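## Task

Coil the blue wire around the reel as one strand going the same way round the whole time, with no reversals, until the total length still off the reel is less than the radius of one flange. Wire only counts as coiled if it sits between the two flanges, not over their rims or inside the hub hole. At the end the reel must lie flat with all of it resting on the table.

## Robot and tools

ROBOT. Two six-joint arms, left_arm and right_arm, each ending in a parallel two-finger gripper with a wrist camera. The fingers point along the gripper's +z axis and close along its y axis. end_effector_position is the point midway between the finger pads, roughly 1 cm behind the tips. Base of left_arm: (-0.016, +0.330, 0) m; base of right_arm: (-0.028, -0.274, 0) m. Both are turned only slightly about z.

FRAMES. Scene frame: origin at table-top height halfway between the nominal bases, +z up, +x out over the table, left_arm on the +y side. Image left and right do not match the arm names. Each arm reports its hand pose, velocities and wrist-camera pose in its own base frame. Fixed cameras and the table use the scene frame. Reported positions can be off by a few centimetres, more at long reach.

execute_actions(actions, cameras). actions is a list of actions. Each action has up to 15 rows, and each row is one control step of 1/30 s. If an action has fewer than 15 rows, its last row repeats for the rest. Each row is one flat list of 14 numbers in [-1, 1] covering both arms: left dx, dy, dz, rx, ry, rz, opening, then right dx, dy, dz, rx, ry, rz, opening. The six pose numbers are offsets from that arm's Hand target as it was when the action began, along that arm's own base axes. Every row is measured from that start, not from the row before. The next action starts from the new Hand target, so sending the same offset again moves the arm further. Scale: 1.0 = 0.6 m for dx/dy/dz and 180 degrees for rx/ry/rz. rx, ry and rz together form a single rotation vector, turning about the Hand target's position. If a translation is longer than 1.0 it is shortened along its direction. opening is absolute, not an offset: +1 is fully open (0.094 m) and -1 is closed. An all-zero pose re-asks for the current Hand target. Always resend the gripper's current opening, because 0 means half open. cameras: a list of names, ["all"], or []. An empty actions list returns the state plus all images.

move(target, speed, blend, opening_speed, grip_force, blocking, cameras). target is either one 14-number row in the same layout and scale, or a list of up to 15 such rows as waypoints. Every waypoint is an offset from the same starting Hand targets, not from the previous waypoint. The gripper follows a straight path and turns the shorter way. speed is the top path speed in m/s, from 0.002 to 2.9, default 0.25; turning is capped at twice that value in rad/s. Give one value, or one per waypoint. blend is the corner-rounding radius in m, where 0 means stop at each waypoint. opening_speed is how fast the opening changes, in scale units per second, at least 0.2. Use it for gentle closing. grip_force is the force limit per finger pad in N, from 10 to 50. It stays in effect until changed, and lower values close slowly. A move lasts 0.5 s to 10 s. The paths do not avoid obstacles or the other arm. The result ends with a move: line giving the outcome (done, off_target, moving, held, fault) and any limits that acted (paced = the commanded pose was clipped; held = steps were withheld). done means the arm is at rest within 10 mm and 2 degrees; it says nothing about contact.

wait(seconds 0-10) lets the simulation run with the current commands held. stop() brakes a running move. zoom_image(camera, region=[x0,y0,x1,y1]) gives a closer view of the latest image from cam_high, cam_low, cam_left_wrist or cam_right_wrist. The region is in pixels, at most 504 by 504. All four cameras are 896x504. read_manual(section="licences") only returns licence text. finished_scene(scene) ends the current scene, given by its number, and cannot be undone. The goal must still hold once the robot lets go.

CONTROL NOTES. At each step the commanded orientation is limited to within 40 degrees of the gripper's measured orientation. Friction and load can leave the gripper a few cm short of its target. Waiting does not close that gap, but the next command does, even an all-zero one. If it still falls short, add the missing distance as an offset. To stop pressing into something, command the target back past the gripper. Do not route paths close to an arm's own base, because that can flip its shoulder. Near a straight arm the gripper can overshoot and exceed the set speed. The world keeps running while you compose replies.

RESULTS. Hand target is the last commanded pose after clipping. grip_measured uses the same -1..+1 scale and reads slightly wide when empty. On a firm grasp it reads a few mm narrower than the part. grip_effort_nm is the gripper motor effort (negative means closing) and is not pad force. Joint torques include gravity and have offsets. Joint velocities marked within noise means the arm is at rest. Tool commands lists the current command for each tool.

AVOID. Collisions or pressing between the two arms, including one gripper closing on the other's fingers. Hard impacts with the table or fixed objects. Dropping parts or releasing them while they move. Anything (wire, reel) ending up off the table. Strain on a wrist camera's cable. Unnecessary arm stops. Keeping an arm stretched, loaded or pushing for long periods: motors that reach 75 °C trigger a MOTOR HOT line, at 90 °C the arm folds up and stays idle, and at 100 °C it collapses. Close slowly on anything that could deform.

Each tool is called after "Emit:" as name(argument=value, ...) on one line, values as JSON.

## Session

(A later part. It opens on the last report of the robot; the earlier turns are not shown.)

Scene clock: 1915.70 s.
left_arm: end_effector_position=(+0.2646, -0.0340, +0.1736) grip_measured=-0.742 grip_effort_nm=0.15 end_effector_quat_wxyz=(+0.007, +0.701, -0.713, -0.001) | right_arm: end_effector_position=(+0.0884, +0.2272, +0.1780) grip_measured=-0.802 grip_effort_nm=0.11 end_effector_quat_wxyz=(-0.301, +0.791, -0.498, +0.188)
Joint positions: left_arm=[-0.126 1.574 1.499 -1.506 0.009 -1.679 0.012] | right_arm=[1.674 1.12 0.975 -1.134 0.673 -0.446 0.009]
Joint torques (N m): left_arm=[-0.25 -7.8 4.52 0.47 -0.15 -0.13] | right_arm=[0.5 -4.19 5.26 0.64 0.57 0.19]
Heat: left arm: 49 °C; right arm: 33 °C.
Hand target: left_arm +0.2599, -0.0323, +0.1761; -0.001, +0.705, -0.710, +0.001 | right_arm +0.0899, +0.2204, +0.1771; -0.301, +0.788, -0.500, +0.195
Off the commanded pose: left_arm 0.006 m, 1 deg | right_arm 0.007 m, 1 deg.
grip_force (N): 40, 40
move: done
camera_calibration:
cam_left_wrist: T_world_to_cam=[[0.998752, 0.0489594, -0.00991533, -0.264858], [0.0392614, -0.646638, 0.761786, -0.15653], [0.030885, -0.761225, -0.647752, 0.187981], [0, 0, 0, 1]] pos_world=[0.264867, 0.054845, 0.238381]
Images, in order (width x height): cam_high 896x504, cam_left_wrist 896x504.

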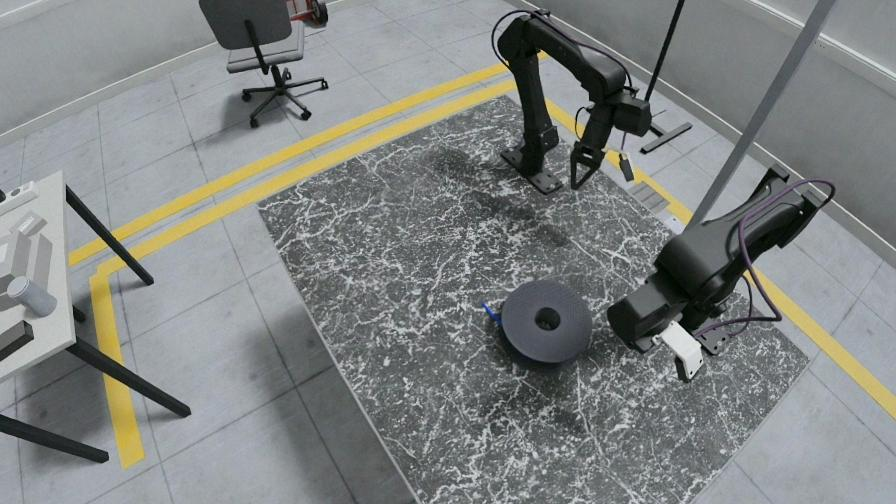

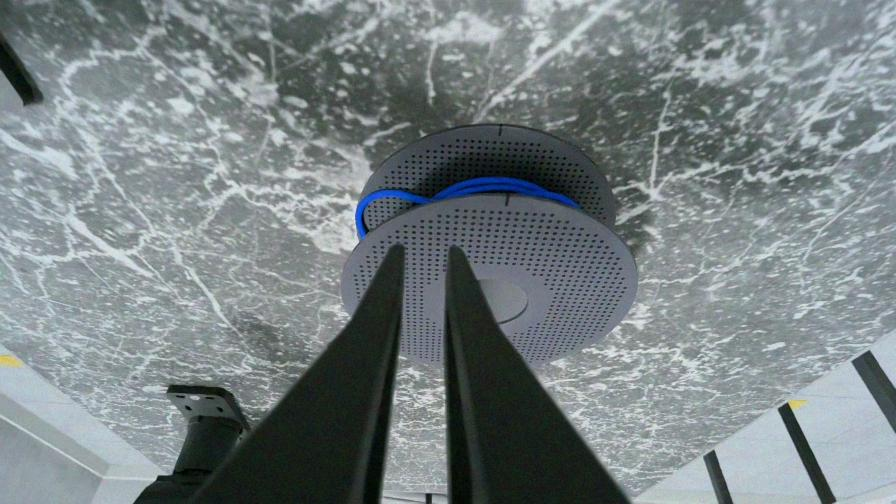

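Emit:
move(target=[0,0,0,0,0,0,-0.74,0.1135,0.256,-0.1285,0.387,0.0603,-0.4047,-0.97], speed=0.3, cameras=["cam_right_wrist","cam_high"])

Scene clock: 1982.67 s.
left_arm: end_effector_position=(+0.2646, -0.0340, +0.1736) grip_measured=-0.742 grip_effort_nm=0.15 end_effector_quat_wxyz=(+0.007, +0.701, -0.713, -0.001) | right_arm: end_effector_position=(+0.1527, +0.3710, +0.0950) grip_measured=-0.968 grip_effort_nm=-0.14 end_effector_quat_wxyz=(+0.449, -0.087, +0.888, +0.046)
Joint positions: left_arm=[-0.126 1.574 1.499 -1.506 0.009 -1.68 0.012] | right_arm=[1.538 1.845 1.181 -0.603 0.901 1.195 0.002]
Joint torques (N m): left_arm=[-0.28 -7.86 4.51 0.47 -0.16 -0.09] | right_arm=[-0.58 -7.62 8.55 0.54 0.77 0.14]
Heat: left arm: 44 °C; right arm: 30 °C.
Hand target: left_arm +0.2598, -0.0323, +0.1761; -0.001, +0.705, -0.710, +0.001 | right_arm +0.1580, +0.3741, +0.1000; +0.460, -0.077, +0.884, +0.040
Off the commanded pose: left_arm 0.006 m, 1 deg | right_arm 0.008 m, 2 deg.
grip_force (N): 40, 40
move: done
camera_calibration:
cam_right_wrist: T_world_to_cam=[[0.236362, -0.970062, 0.055793, 0.314634], [-0.966107, -0.240755, -0.0931341, 0.253182], [0.103778, -0.0318886, -0.994089, 0.203258], [0, 0, 0, 1]] pos_world=[0.149139, 0.372651, 0.208082]
Images, in order (width x height): cam_high 896x504, cam_right_wrist 896x504.

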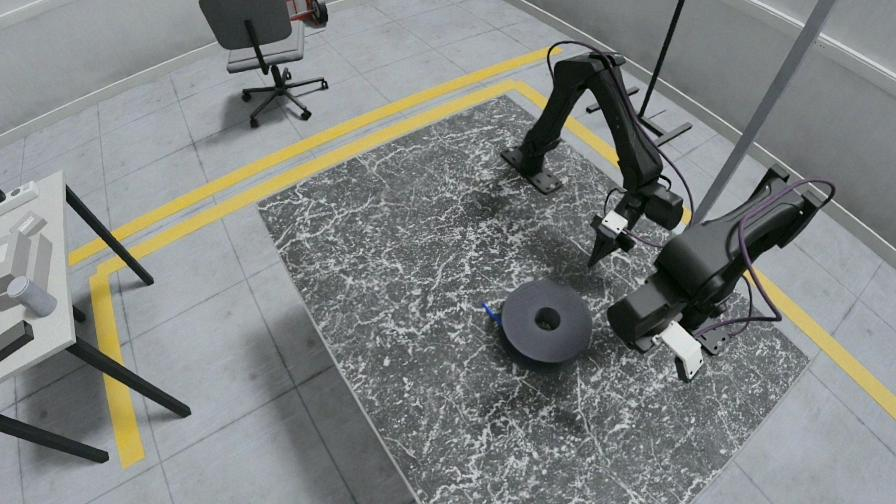

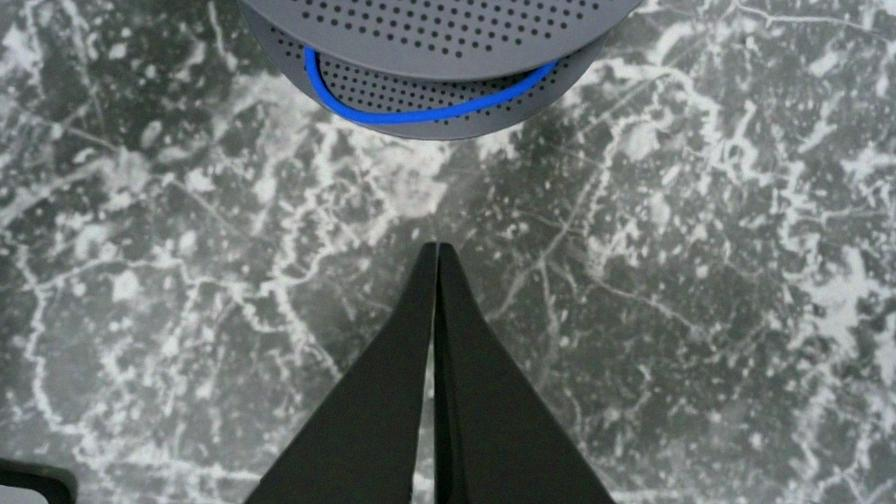

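Emit:
zoom_image(camera="cam_right_wrist", region=[220, 0, 660, 180])

Scaled by 1.145 from the camera's 896x504 image, which has a finer 1280x720 frame.

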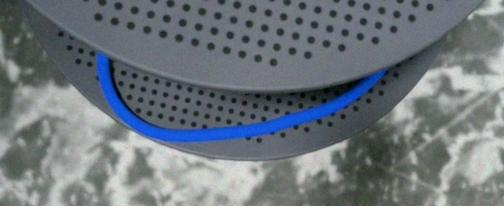

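Emit:
move(target=[[0,0.15,0,0,0,0,-0.74,0.045,0.095,-0.067,0,0,-0.111,-0.97],[0,0.2,0,0,0,0,-0.74,0.0617,0.0917,-0.132,0,0,-0.111,-0.97]], speed=0.15, blend=[0.015,0], cameras=["cam_right_wrist"])

Scene clock: 2002.00 s.
left_arm: end_effector_position=(+0.2603, +0.0497, +0.1746) grip_measured=-0.742 grip_effort_nm=0.15 end_effector_quat_wxyz=(+0.004, +0.704, -0.710, +0.002) | right_arm: end_effector_position=(+0.1742, +0.4305, +0.0630) grip_measured=-0.968 grip_effort_nm=-0.14 end_effector_quat_wxyz=(+0.444, +0.039, +0.895, +0.003)
Joint positions: left_arm=[0.191 1.563 1.492 -1.505 0.009 -1.372 0.012] | right_arm=[1.498 2.286 1.743 -0.98 0.918 1.562 0.002]
Joint torques (N m): left_arm=[0.34 -6.01 6.12 0.46 -0.16 0.04] | right_arm=[-0.06 -14.01 5.49 0.28 0.67 -0.02]
Heat: left arm: 43 °C; right arm: 31 °C.
Hand target: left_arm +0.2599, +0.0526, +0.1761; -0.001, +0.705, -0.710, +0.001 (not the last commanded pose) | right_arm +0.1755, +0.4285, +0.0652; +0.450, +0.037, +0.892, -0.001 (not the last commanded pose)
Off the commanded pose: left_arm 0.038 m, 1 deg | right_arm 0.047 m, 7 deg.
grip_force (N): 40, 40
move: held (right_arm; a check stopped the path), off_target (left_arm; braked when a check withheld steps of right_arm); path passed 0 of 2 targets; limits=held
pose unreachable (right arm): on one or more control steps of this call, first in action 0 (counted from 0), this arm could not follow its commanded pose, so it was not sent that pose on those steps. It may still have moved: this result reports where it is.
cause: moving toward the commanded pose would bring a part of the arm too close to another arm (this arm's wrist (the part past joint 4) and the left arm's shoulder (the part past joint 1), 13 mm apart when this arm was first held).
camera_calibration:
cam_right_wrist: T_world_to_cam=[[-0.0243628, -0.999516, 0.0193698, 0.429539], [-0.996781, 0.0228066, -0.076863, 0.176182], [0.076384, -0.02118, -0.996853, 0.171396], [0, 0, 0, 1]] pos_world=[0.172988, 0.428943, 0.176079]
Images, in order (width x height): cam_right_wrist 896x504.

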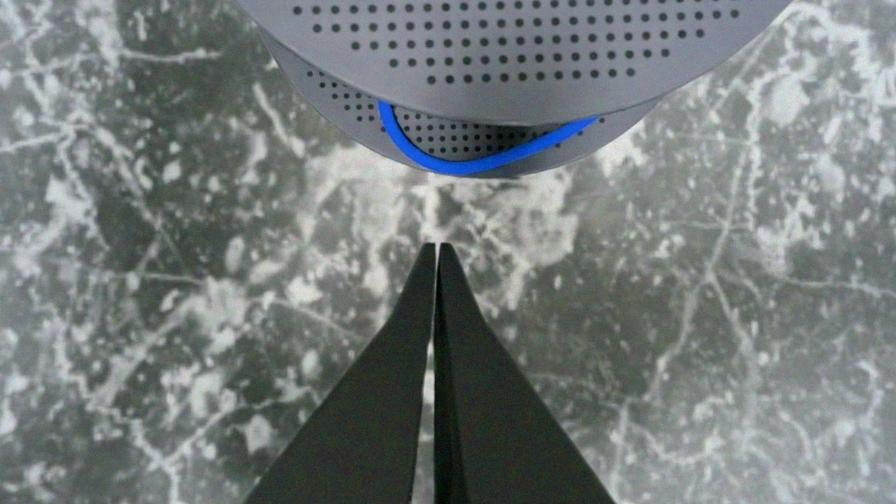

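Emit:
move(target=[[0,0.1,0,0,0,0,-0.74,0.0175,-0.0525,-0.022,0,0,0.122,-0.97],[0,0.15,0,0,0,0,-0.74,0.031,-0.0475,-0.071,0,0,0.122,-0.97]], speed=0.1, blend=[0.01,0], cameras=["cam_right_wrist"])

Scene clock: 2018.93 s.
left_arm: end_effector_position=(+0.2550, +0.1371, +0.1700) grip_measured=-0.742 grip_effort_nm=0.15 end_effector_quat_wxyz=(+0.010, +0.705, -0.709, +0.002) | right_arm: end_effector_position=(+0.1920, +0.4051, +0.0318) grip_measured=-0.968 grip_effort_nm=-0.13 end_effector_quat_wxyz=(+0.440, -0.130, +0.883, +0.097)
Joint positions: left_arm=[0.495 1.666 1.582 -1.505 0.009 -1.069 0.012] | right_arm=[1.41 1.986 1.042 -0.032 0.772 0.871 0.002]
Joint torques (N m): left_arm=[0.21 -5.9 9.16 0.37 -0.15 0.08] | right_arm=[-0.57 -8.7 4.49 1.51 0.48 -0.07]
Heat: left arm: 41 °C; right arm: 31 °C.
Hand target: left_arm +0.2599, +0.1426, +0.1760; -0.001, +0.705, -0.710, +0.000 | right_arm +0.1941, +0.3999, +0.0226; +0.442, -0.134, +0.883, +0.085
Off the commanded pose: left_arm 0.010 m, 1 deg | right_arm 0.011 m, 1 deg.
grip_force (N): 40, 40
move: off_target (right_arm)
camera_calibration:
cam_right_wrist: T_world_to_cam=[[0.354743, -0.934958, 0.00332172, 0.306699], [-0.930789, -0.353492, -0.0931372, 0.332381], [0.0882536, 0.029948, -0.995648, 0.115404], [0, 0, 0, 1]] pos_world=[0.190393, 0.400789, 0.14484]
Images, in order (width x height): cam_right_wrist 896x504.

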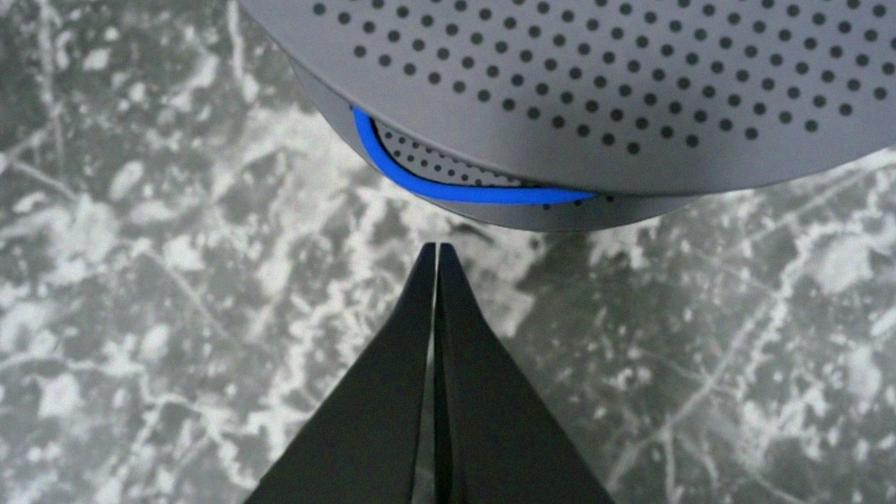

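Emit:
move(target=[[0,0,0,0,0,0,-0.74,-0.0068,0.0152,-0.0168,0,0,0,-0.97],[0,0,0,0,0,0,-0.74,0.0707,0.0452,-0.0168,0,0,0,-0.97]], speed=0.06, cameras=["cam_right_wrist"])

Scene clock: 2037.43 s.
left_arm: end_effector_position=(+0.2550, +0.1371, +0.1700) grip_measured=-0.742 grip_effort_nm=0.15 end_effector_quat_wxyz=(+0.010, +0.705, -0.709, +0.002) | right_arm: end_effector_position=(+0.2321, +0.4222, +0.0166) grip_measured=-0.968 grip_effort_nm=-0.13 end_effector_quat_wxyz=(+0.442, -0.133, +0.883, +0.087)
Joint positions: left_arm=[0.495 1.666 1.582 -1.505 0.009 -1.069 0.012] | right_arm=[1.317 2.101 1.139 0.041 0.727 0.763 0.002]
Joint torques (N m): left_arm=[0.21 -5.87 9.13 0.38 -0.15 0.06] | right_arm=[-0.7 -8.98 7.61 1.43 0.32 -0.08]
Heat: left arm: 39 °C; right arm: 30 °C.
Hand target: left_arm +0.2599, +0.1426, +0.1760; -0.001, +0.705, -0.710, +0.000 | right_arm +0.2366, +0.4270, +0.0124; +0.442, -0.134, +0.883, +0.085
Off the commanded pose: left_arm 0.009 m, 1 deg | right_arm 0.008 m, 0 deg.
grip_force (N): 40, 40
move: done
camera_calibration:
cam_right_wrist: T_world_to_cam=[[0.352009, -0.935711, 0.0231064, 0.309039], [-0.931329, -0.35261, -0.0910678, 0.374097], [0.0933607, 0.0105371, -0.995577, 0.103188], [0, 0, 0, 1]] pos_world=[0.229989, 0.419994, 0.129659]
Images, in order (width x height): cam_right_wrist 896x504.

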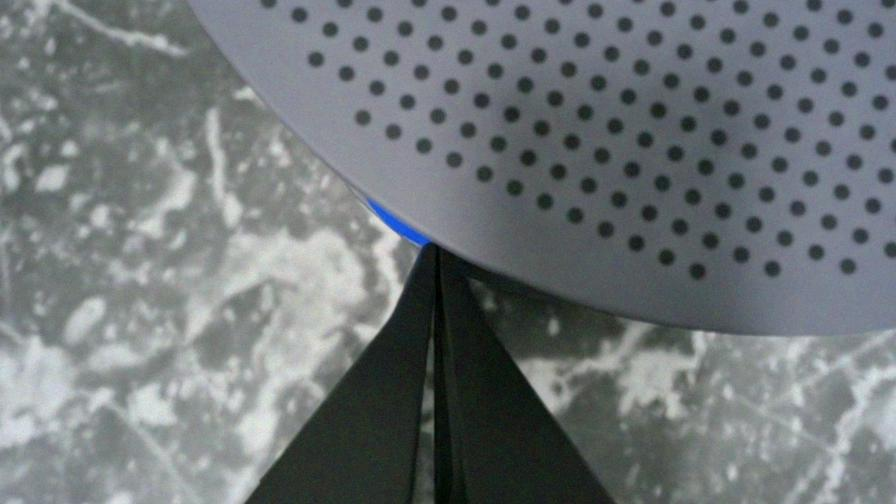

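Emit:
move(target=[0,0,0,0,0,0,-0.74,-0.08,-0.03,0.02,0,0,0,-0.97], speed=0.1, cameras=["cam_right_wrist","cam_high"])

Scene clock: 2042.90 s.
left_arm: end_effector_position=(+0.2550, +0.1371, +0.1700) grip_measured=-0.742 grip_effort_nm=0.15 end_effector_quat_wxyz=(+0.010, +0.705, -0.709, +0.002) | right_arm: end_effector_position=(+0.1878, +0.4173, +0.0162) grip_measured=-0.968 grip_effort_nm=-0.14 end_effector_quat_wxyz=(+0.438, -0.140, +0.883, +0.091)
Joint positions: left_arm=[0.495 1.666 1.582 -1.505 0.009 -1.069 0.012] | right_arm=[1.425 2.06 1.089 -0.024 0.775 0.871 0.002]
Joint torques (N m): left_arm=[0.18 -5.86 9.13 0.38 -0.14 0.06] | right_arm=[-0.17 -14.35 4.57 0.94 0.54 0.15]
Heat: left arm: 38 °C; right arm: 30 °C.
Hand target: left_arm +0.2599, +0.1426, +0.1760; -0.001, +0.705, -0.710, +0.000 | right_arm +0.1885, +0.4090, +0.0244; +0.442, -0.134, +0.883, +0.085
Off the commanded pose: left_arm 0.009 m, 1 deg | right_arm 0.012 m, 1 deg.
grip_force (N): 40, 40
move: off_target (right_arm)
camera_calibration:
cam_right_wrist: T_world_to_cam=[[0.366467, -0.930194, 0.0210287, 0.315142], [-0.926298, -0.366874, -0.085877, 0.335866], [0.0875971, 0.0119923, -0.996084, 0.10747], [0, 0, 0, 1]] pos_world=[0.186209, 0.415075, 0.129266]
Images, in order (width x height): cam_high 896x504, cam_right_wrist 896x504.

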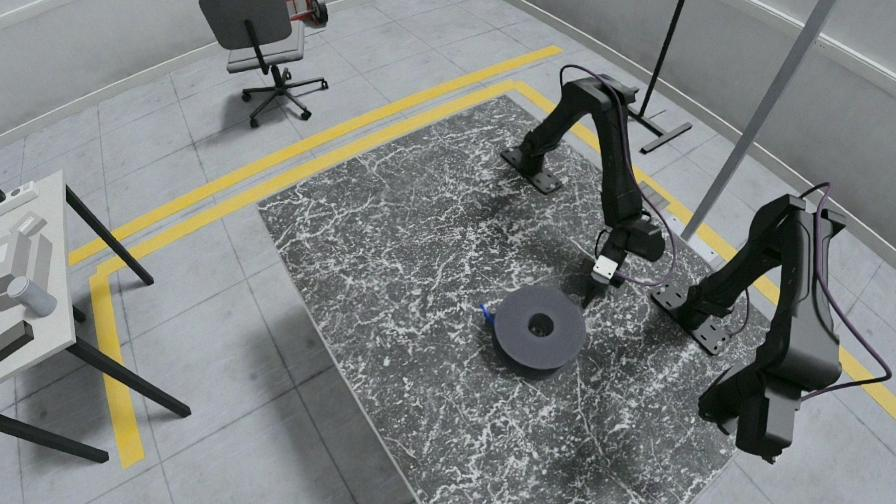

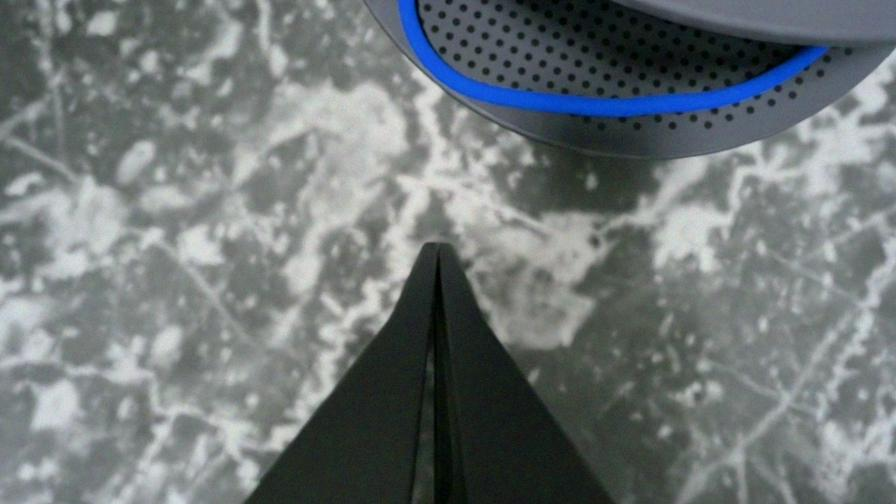

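Emit:
zoom_image(camera="cam_right_wrist", region=[350, 0, 600, 160])

Scaled by 2.016 from the camera's 896x504 image, which has a finer 1280x720 frame.

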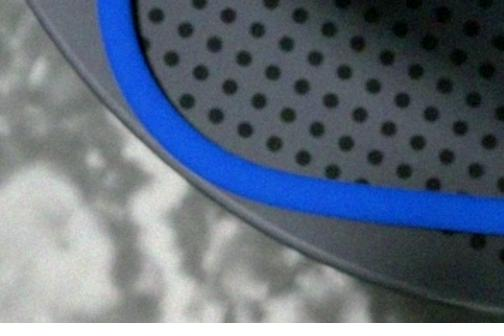

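Emit:
zoom_image(camera="cam_high", region=[450, 270, 610, 390])

Scaled by 3.150 from the camera's 896x504 image, which has a finer 1280x720 frame.

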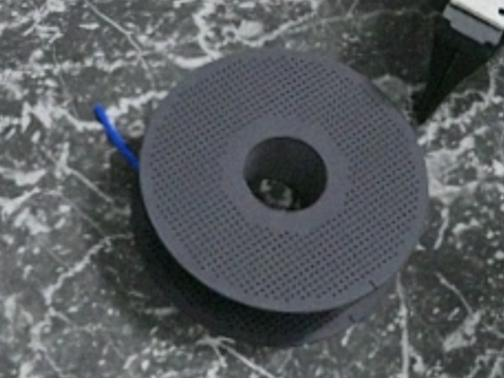

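Emit:
move(target=[[0,0,0,0,0,0,-0.74,-0.06,-0.03,0.21,0,0,0.05,-0.97],[0,0,0,0,0,0,-0.74,0.15,-0.15,0.21,-0.0688,0.0479,0.1828,-0.97],[0,0,0,0,0,0,-0.74,0.329,-0.198,0.135,-0.1377,0.0958,0.3655,-0.5]], speed=0.25, blend=[0.03,0.03,0], cameras=["cam_right_wrist"])

Scene clock: 2096.20 s.
left_arm: end_effector_position=(+0.2550, +0.1371, +0.1700) grip_measured=-0.742 grip_effort_nm=0.15 end_effector_quat_wxyz=(+0.010, +0.705, -0.709, +0.002) | right_arm: end_effector_position=(+0.3851, +0.2847, +0.1046) grip_measured=-0.502 grip_effort_nm=0.11 end_effector_quat_wxyz=(+0.161, -0.655, +0.726, +0.135)
Joint positions: left_arm=[0.495 1.666 1.582 -1.505 0.009 -1.069 0.012] | right_arm=[0.511 2.129 1.866 -1.042 -0.333 -0.912 0.023]
Joint torques (N m): left_arm=[0.23 -5.87 9.14 0.37 -0.15 0.06] | right_arm=[-0.01 -10.56 9.09 0.57 -0.39 -0.12]
Heat: left arm: 37 °C; right arm: 30 °C.
Hand target: left_arm +0.2599, +0.1426, +0.1760; -0.001, +0.705, -0.710, +0.000 | right_arm +0.3860, +0.2901, +0.1054; +0.160, -0.659, +0.720, +0.146
Off the commanded pose: left_arm 0.009 m, 1 deg | right_arm 0.006 m, 2 deg.
grip_force (N): 40, 40
move: done
camera_calibration:
cam_right_wrist: T_world_to_cam=[[0.998141, -0.0398399, 0.0461173, -0.38176], [-0.0552418, -0.911044, 0.408593, 0.245474], [0.0257366, -0.410381, -0.911551, 0.315008], [0, 0, 0, 1]] pos_world=[0.386504, 0.337702, 0.204453]
Images, in order (width x height): cam_right_wrist 896x504.

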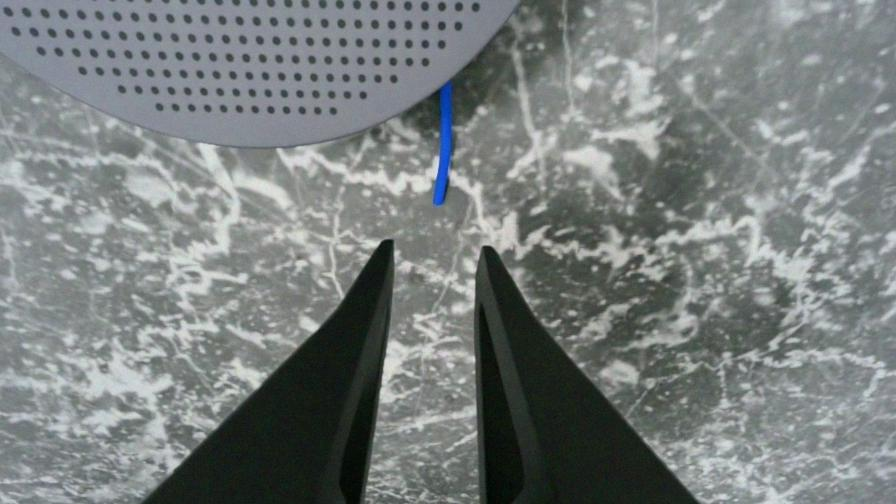

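Emit:
move(target=[[0,0,0,0,0,0,-0.74,0.002,-0.0567,0,0,0,0,-0.5],[0,0,0,0,0,0,-0.74,0.0058,-0.0027,-0.1432,0,0,0,-0.5]], speed=0.12, blend=[0.01,0], cameras=["cam_right_wrist"])

Scene clock: 2118.23 s.
left_arm: end_effector_position=(+0.2550, +0.1371, +0.1700) grip_measured=-0.742 grip_effort_nm=0.15 end_effector_quat_wxyz=(+0.010, +0.705, -0.709, +0.002) | right_arm: end_effector_position=(+0.3924, +0.2860, +0.0285) grip_measured=-0.502 grip_effort_nm=0.11 end_effector_quat_wxyz=(-0.165, +0.662, -0.718, -0.138)
Joint positions: left_arm=[0.495 1.666 1.582 -1.505 0.009 -1.069 0.012] | right_arm=[0.501 2.206 1.68 -0.779 -0.347 -0.94 0.023]
Joint torques (N m): left_arm=[0.21 -5.87 9.17 0.37 -0.15 0.06] | right_arm=[0.35 -11.69 5.53 0.95 -0.29 0.13]
Heat: left arm: 37 °C; right arm: 31 °C.
Hand target: left_arm +0.2599, +0.1426, +0.1760; -0.001, +0.705, -0.710, +0.000 | right_arm +0.3894, +0.2885, +0.0195; -0.160, +0.659, -0.720, -0.146
Off the commanded pose: left_arm 0.009 m, 1 deg | right_arm 0.010 m, 1 deg.
grip_force (N): 40, 40
move: done
camera_calibration:
cam_right_wrist: T_world_to_cam=[[0.998479, -0.0206788, 0.0511078, -0.39123], [-0.0394015, -0.916046, 0.399132, 0.273619], [0.0385635, -0.400539, -0.915468, 0.238303], [0, 0, 0, 1]] pos_world=[0.392227, 0.338007, 0.128943]
Images, in order (width x height): cam_right_wrist 896x504.

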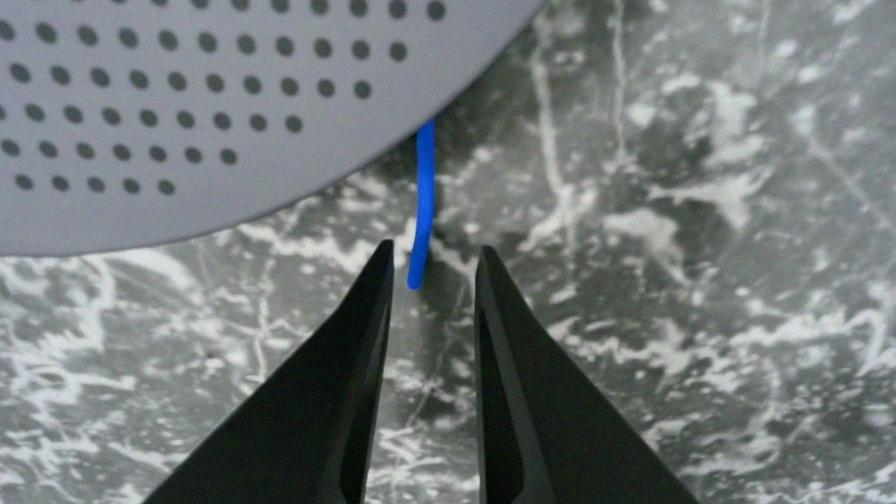

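Emit:
move(target=[[0,0,0,0,0,0,-0.74,-0.0058,0.012,-0.0308,0,0,0,-0.5],[0,0,0,0,0,0,-0.74,-0.0058,0.012,-0.037,0,0,0,-0.97]], speed=0.06, opening_speed=0.5, cameras=["cam_right_wrist"])

Scene clock: 2131.33 s.
left_arm: end_effector_position=(+0.2550, +0.1371, +0.1700) grip_measured=-0.742 grip_effort_nm=0.15 end_effector_quat_wxyz=(+0.010, +0.705, -0.709, +0.002) | right_arm: end_effector_position=(+0.3936, +0.2956, +0.0155) grip_measured=-0.942 grip_effort_nm=-0.84 end_effector_quat_wxyz=(-0.176, +0.662, -0.716, -0.137)
Joint positions: left_arm=[0.495 1.666 1.582 -1.505 0.009 -1.069 0.012] | right_arm=[0.518 2.224 1.648 -0.699 -0.344 -0.922 0.003]
Joint velocities: left_arm=[within noise] | right_arm=[0.007 -0.012 0.002 -0.051 -0.037 -0.183 -0.001]
Joint torques (N m): left_arm=[0.18 -5.89 9.14 0.37 -0.14 0.06] | right_arm=[0.21 -10.74 4.63 1 -0.29 0.13]
Heat: left arm: 37 °C; right arm: 30 °C.
Hand target: left_arm +0.2599, +0.1426, +0.1760; -0.001, +0.705, -0.710, +0.000 | right_arm +0.3859, +0.2958, -0.0027; -0.160, +0.659, -0.720, -0.146
Off the commanded pose: left_arm 0.009 m, 1 deg | right_arm 0.020 m, 2 deg.
grip_force (N): 40, 40
move: off_target (right_arm); target 2's new opening was sent with right_arm's hand 0.020 m and 2 deg from that target
camera_calibration:
cam_right_wrist: T_world_to_cam=[[0.997282, -0.0220382, 0.0703095, -0.390914], [-0.0475886, -0.921156, 0.386272, 0.292565], [0.0562533, -0.388568, -0.919701, 0.219814], [0, 0, 0, 1]] pos_world=[0.391409, 0.346296, 0.116639]
Images, in order (width x height): cam_right_wrist 896x504.

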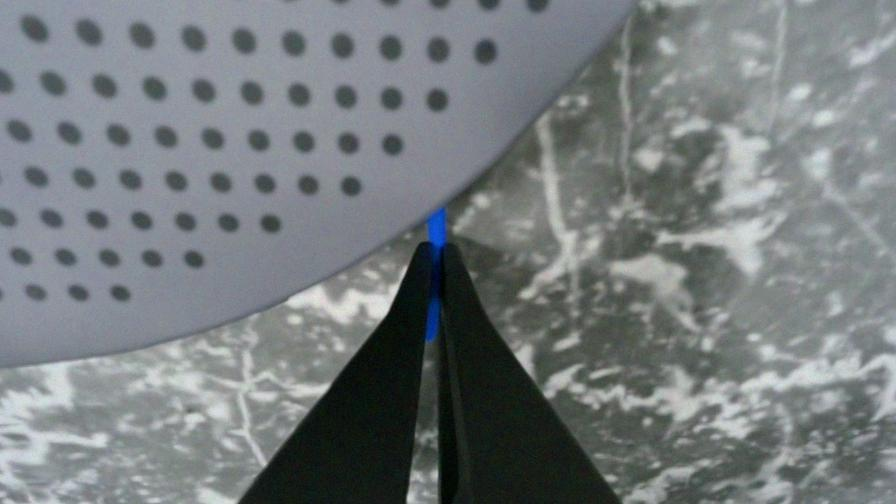

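Emit:
move(target=[[0,0,0,0,0,0,-0.74,-0.024,0.0195,0.0495,0.0252,0.1647,-0.1496,-0.97],[0,0,0,0,0,0,-0.74,-0.0365,0.0512,0.046,0.0504,0.3294,-0.2991,-0.97]], speed=0.1, blend=[0.005,0], cameras=["cam_right_wrist","cam_high"])

Scene clock: 2181.27 s.
left_arm: end_effector_position=(+0.2550, +0.1371, +0.1700) grip_measured=-0.742 grip_effort_nm=0.15 end_effector_quat_wxyz=(+0.010, +0.705, -0.709, +0.002) | right_arm: end_effector_position=(+0.3648, +0.3267, +0.0349) grip_measured=-0.942 grip_effort_nm=-0.86 end_effector_quat_wxyz=(-0.101, -0.117, +0.904, +0.400)
Joint positions: left_arm=[0.495 1.666 1.582 -1.505 0.009 -1.069 0.012] | right_arm=[0.449 2.396 1.859 -0.952 -0.847 0.228 0.003]
Joint torques (N m): left_arm=[0.18 -5.85 9.11 0.36 -0.14 0.06] | right_arm=[-0.54 -12.46 4.94 0.66 -0.69 0.02]
Heat: left arm: 37 °C; right arm: 30 °C.
Hand target: left_arm +0.2599, +0.1426, +0.1760; -0.001, +0.705, -0.710, +0.000 | right_arm +0.3640, +0.3265, +0.0249; -0.109, -0.111, +0.899, +0.409
Off the commanded pose: left_arm 0.009 m, 1 deg | right_arm 0.010 m, 2 deg.
grip_force (N): 40, 40
move: done
camera_calibration:
cam_right_wrist: T_world_to_cam=[[0.199846, -0.631063, -0.749547, 0.155589], [-0.419865, -0.746341, 0.516419, 0.386416], [-0.885311, 0.211505, -0.414115, 0.381121], [0, 0, 0, 1]] pos_world=[0.468559, 0.305976, 0.074897]
Images, in order (width x height): cam_high 896x504, cam_right_wrist 896x504.

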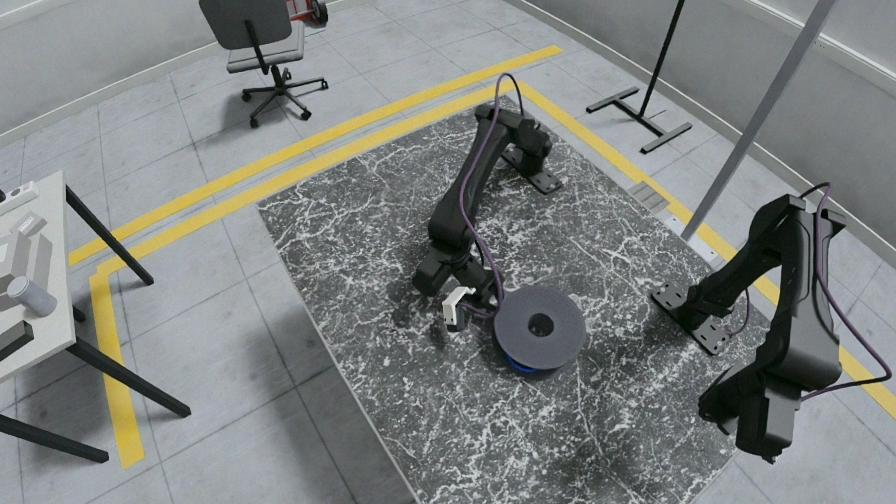

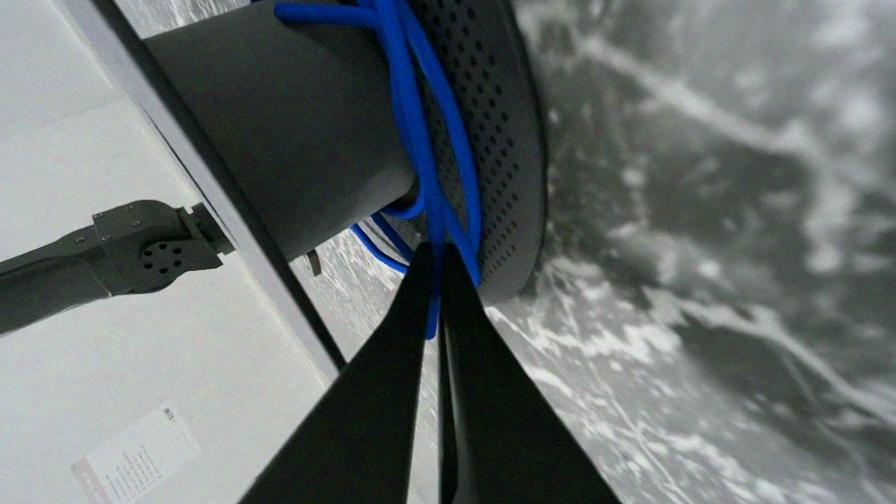

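Emit:
move(target=[[0,0,0,0,0,0,-0.74,0,0,-0.02,0,0,-0.03,-0.97],[0,0,0,0,0,0,-0.74,-0.006,0.008,-0.02,0,0,-0.07,-0.97]], speed=0.06, blend=[0.003,0], cameras=["cam_right_wrist"])

Scene clock: 2191.13 s.
left_arm: end_effector_position=(+0.2550, +0.1371, +0.1700) grip_measured=-0.742 grip_effort_nm=0.15 end_effector_quat_wxyz=(+0.010, +0.705, -0.709, +0.002) | right_arm: end_effector_position=(+0.3603, +0.3333, +0.0145) grip_measured=-0.943 grip_effort_nm=-0.86 end_effector_quat_wxyz=(-0.081, -0.010, +0.898, +0.432)
Joint positions: left_arm=[0.495 1.666 1.582 -1.505 0.009 -1.069 0.012] | right_arm=[0.46 2.286 1.521 -0.482 -0.867 0.589 0.003]
Joint torques (N m): left_arm=[0.21 -5.89 9.16 0.37 -0.14 0.07] | right_arm=[0.62 -15.41 4.12 1.05 0 0.06]
Heat: left arm: 37 °C; right arm: 30 °C.
Hand target: left_arm +0.2599, +0.1426, +0.1760; -0.001, +0.705, -0.710, +0.000 | right_arm +0.3603, +0.3314, +0.0128; -0.064, -0.011, +0.906, +0.418
Off the commanded pose: left_arm 0.009 m, 1 deg | right_arm 0.003 m, 3 deg.
grip_force (N): 40, 40
move: off_target (right_arm)
camera_calibration:
cam_right_wrist: T_world_to_cam=[[0.0210084, -0.619502, -0.784714, 0.206435], [-0.543101, -0.666055, 0.511285, 0.417777], [-0.839405, 0.415437, -0.350445, 0.281812], [0, 0, 0, 1]] pos_world=[0.459113, 0.289074, 0.047149]
Images, in order (width x height): cam_right_wrist 896x504.

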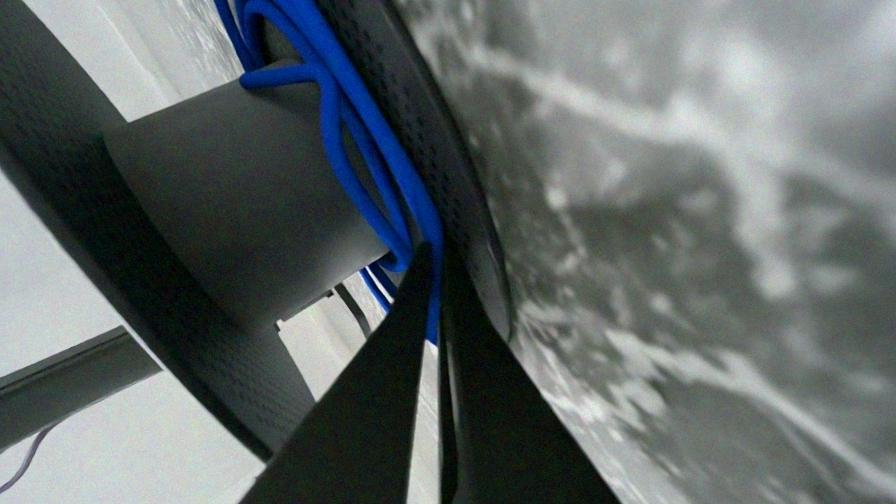

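Emit:
move(target=[[0,0,0,0,0,0,-0.74,0,0,0.004,0,0,0,-0.84],[0,0,0,0,0,0,-0.74,0.0155,-0.088,0.077,0,0,0,-0.84],[0,0,0,0,0,0,-0.74,0.0155,-0.11,0.2,-0.1,-0.03,0,-0.84]], speed=0.08, opening_speed=0.3, blend=[0,0.01,0], cameras=["cam_right_wrist","cam_high","cam_low"])

Scene clock: 2200.23 s.
left_arm: end_effector_position=(+0.2550, +0.1371, +0.1700) grip_measured=-0.742 grip_effort_nm=0.15 end_effector_quat_wxyz=(+0.010, +0.705, -0.709, +0.002) | right_arm: end_effector_position=(+0.3663, +0.2614, +0.1067) grip_measured=-0.842 grip_effort_nm=0.10 end_effector_quat_wxyz=(-0.049, -0.007, +0.965, +0.259)
Joint positions: left_arm=[0.495 1.666 1.582 -1.505 0.009 -1.069 0.012] | right_arm=[0.418 2.127 1.843 -1.156 -0.518 0.438 0.007]
Joint torques (N m): left_arm=[0.24 -5.91 9.13 0.38 -0.14 0.07] | right_arm=[0.16 -16.43 8.79 0.36 -0.28 -0.08]
Heat: left arm: 37 °C; right arm: 31 °C.
Hand target: left_arm +0.2599, +0.1426, +0.1760; -0.001, +0.705, -0.710, +0.000 | right_arm +0.3696, +0.2653, +0.1329; -0.022, -0.021, +0.962, +0.270
Off the commanded pose: left_arm 0.009 m, 1 deg | right_arm 0.027 m, 4 deg.
grip_force (N): 40, 40
move: off_target (right_arm)
camera_calibration:
cam_right_wrist: T_world_to_cam=[[0.0608143, -0.86151, -0.504085, 0.252869], [-0.588745, -0.438775, 0.678864, 0.265377], [-0.806028, 0.255493, -0.533894, 0.398131], [0, 0, 0, 1]] pos_world=[0.461766, 0.232571, 0.159872]
Images, in order (width x height): cam_high 896x504, cam_low 896x504, cam_right_wrist 896x504.

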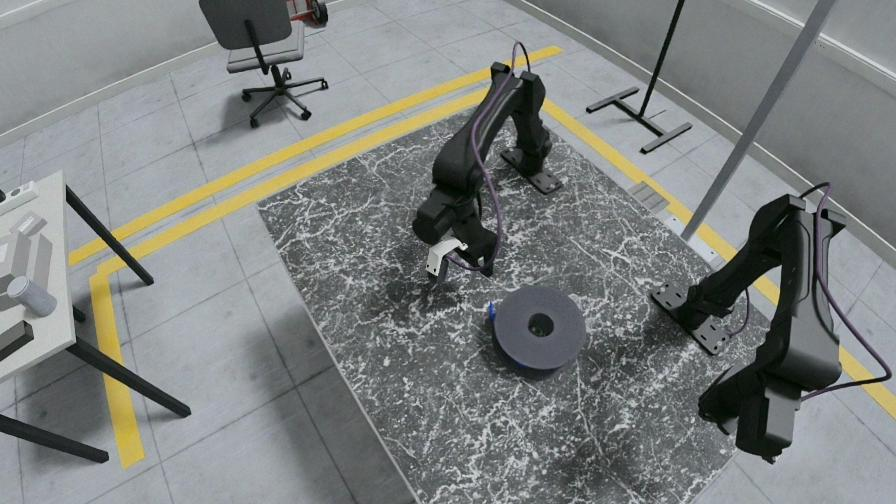

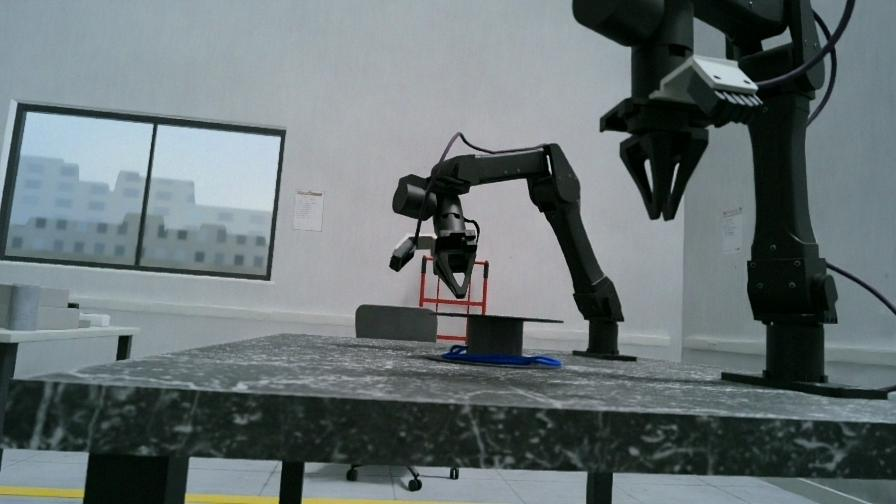

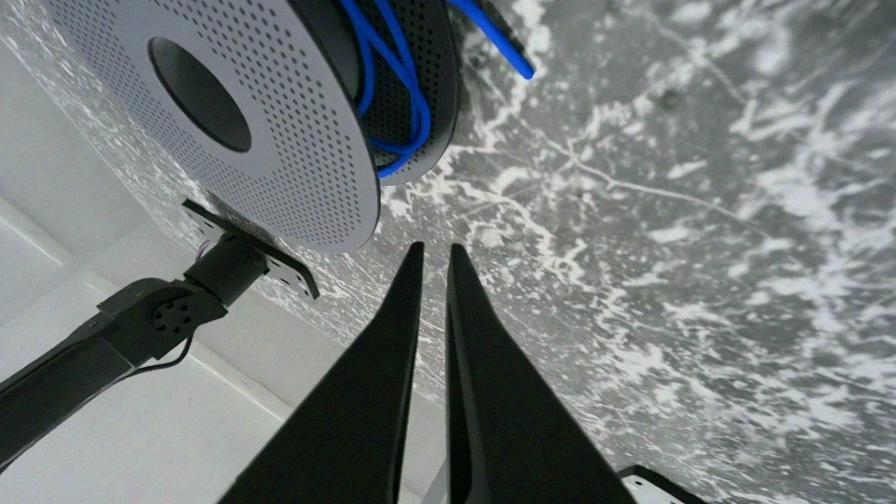

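Emit:
zoom_image(camera="cam_right_wrist", region=[300, 0, 560, 200])

Emit:
zoom_image(camera="cam_high", region=[450, 270, 610, 390])

Emit:
zoom_image(camera="cam_low", region=[420, 300, 580, 380])

Scaled by 1.938 from the camera's 896x504 image, which has a finer 1280x720 frame.

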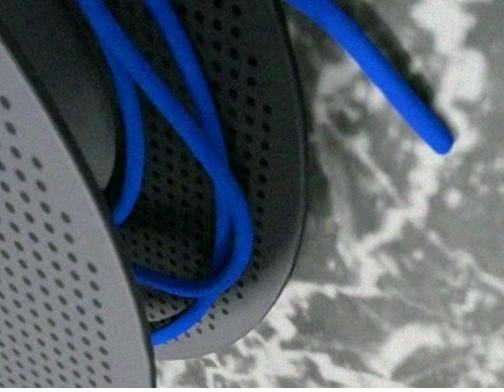

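Scaled by 3.150 from the camera's 896x504 image, which has a finer 1280x720 frame.

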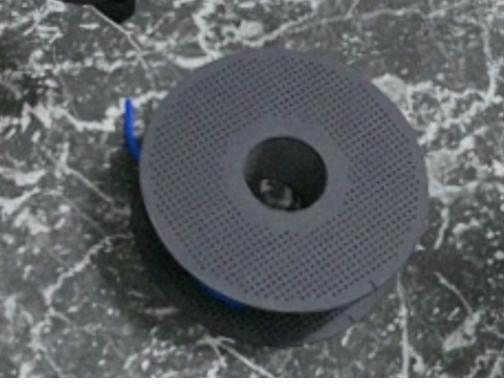

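Scaled by 3.150 from the camera's 896x504 image, which has a finer 1280x720 frame.

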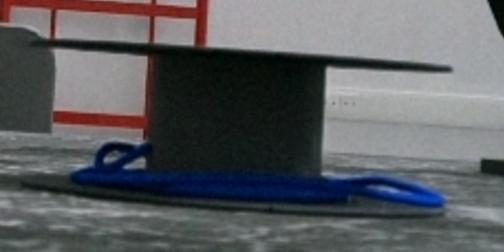

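Emit:
move(target=[[0,0,0,0,0,0,-0.74,-0.116,-0.042,0.062,-0.0488,-0.1664,0.0017,-0.97],[0,0,0,0,0,0,-0.74,-0.349,0.108,0.012,-0.0976,-0.3327,0.0035,-0.97]], speed=0.3, blend=[0.05,0], cameras=["cam_right_wrist","cam_high"])

Scene clock: 2234.13 s.
left_arm: end_effector_position=(+0.2550, +0.1371, +0.1700) grip_measured=-0.742 grip_effort_nm=0.15 end_effector_quat_wxyz=(+0.010, +0.705, -0.709, +0.002) | right_arm: end_effector_position=(+0.1565, +0.3296, +0.1388) grip_measured=-0.968 grip_effort_nm=-0.13 end_effector_quat_wxyz=(+0.446, -0.164, +0.876, +0.084)
Joint positions: left_arm=[0.495 1.666 1.582 -1.505 0.009 -1.069 0.012] | right_arm=[1.493 1.5 0.951 -0.484 0.817 0.886 0.002]
Joint torques (N m): left_arm=[0.21 -5.83 9.14 0.37 -0.14 0.06] | right_arm=[-0.35 -5.42 6.97 1.25 0.67 0.15]
Heat: left arm: 38 °C; right arm: 32 °C.
Hand target: left_arm +0.2599, +0.1426, +0.1760; -0.001, +0.705, -0.710, +0.000 | right_arm +0.1603, +0.3300, +0.1400; +0.455, -0.154, +0.873, +0.080
Off the commanded pose: left_arm 0.009 m, 1 deg | right_arm 0.004 m, 2 deg.
grip_force (N): 40, 40
move: done
camera_calibration:
cam_right_wrist: T_world_to_cam=[[0.39984, -0.914662, 0.0593471, 0.226769], [-0.909492, -0.403953, -0.0982155, 0.296624], [0.113807, -0.0147052, -0.993394, 0.237671], [0, 0, 0, 1]] pos_world=[0.152058, 0.330734, 0.251776]
Images, in order (width x height): cam_high 896x504, cam_right_wrist 896x504.

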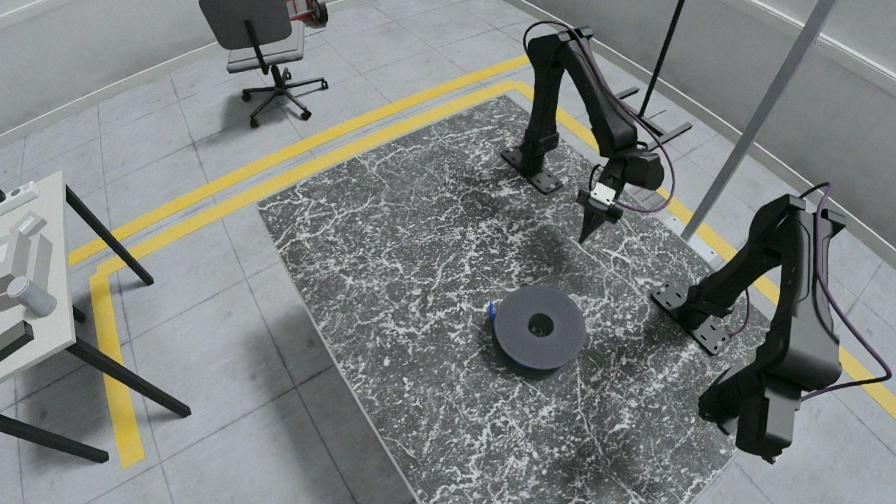

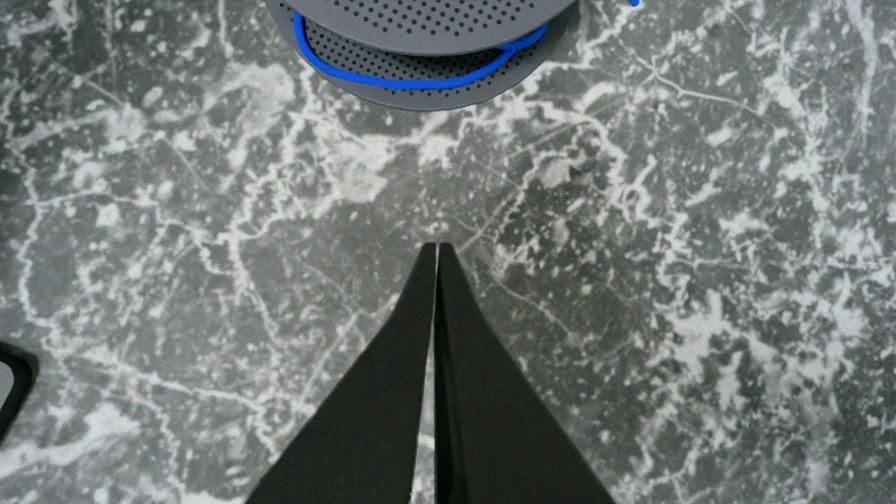

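Emit:
zoom_image(camera="cam_right_wrist", region=[250, 0, 660, 130])

Scaled by 1.229 from the camera's 896x504 image, which has a finer 1280x720 frame.

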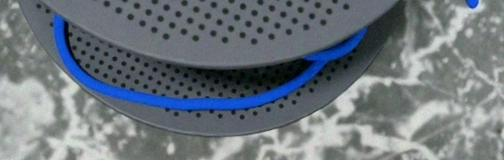

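Emit:
finished_scene(scene=2)

The scene is finished: the task was done.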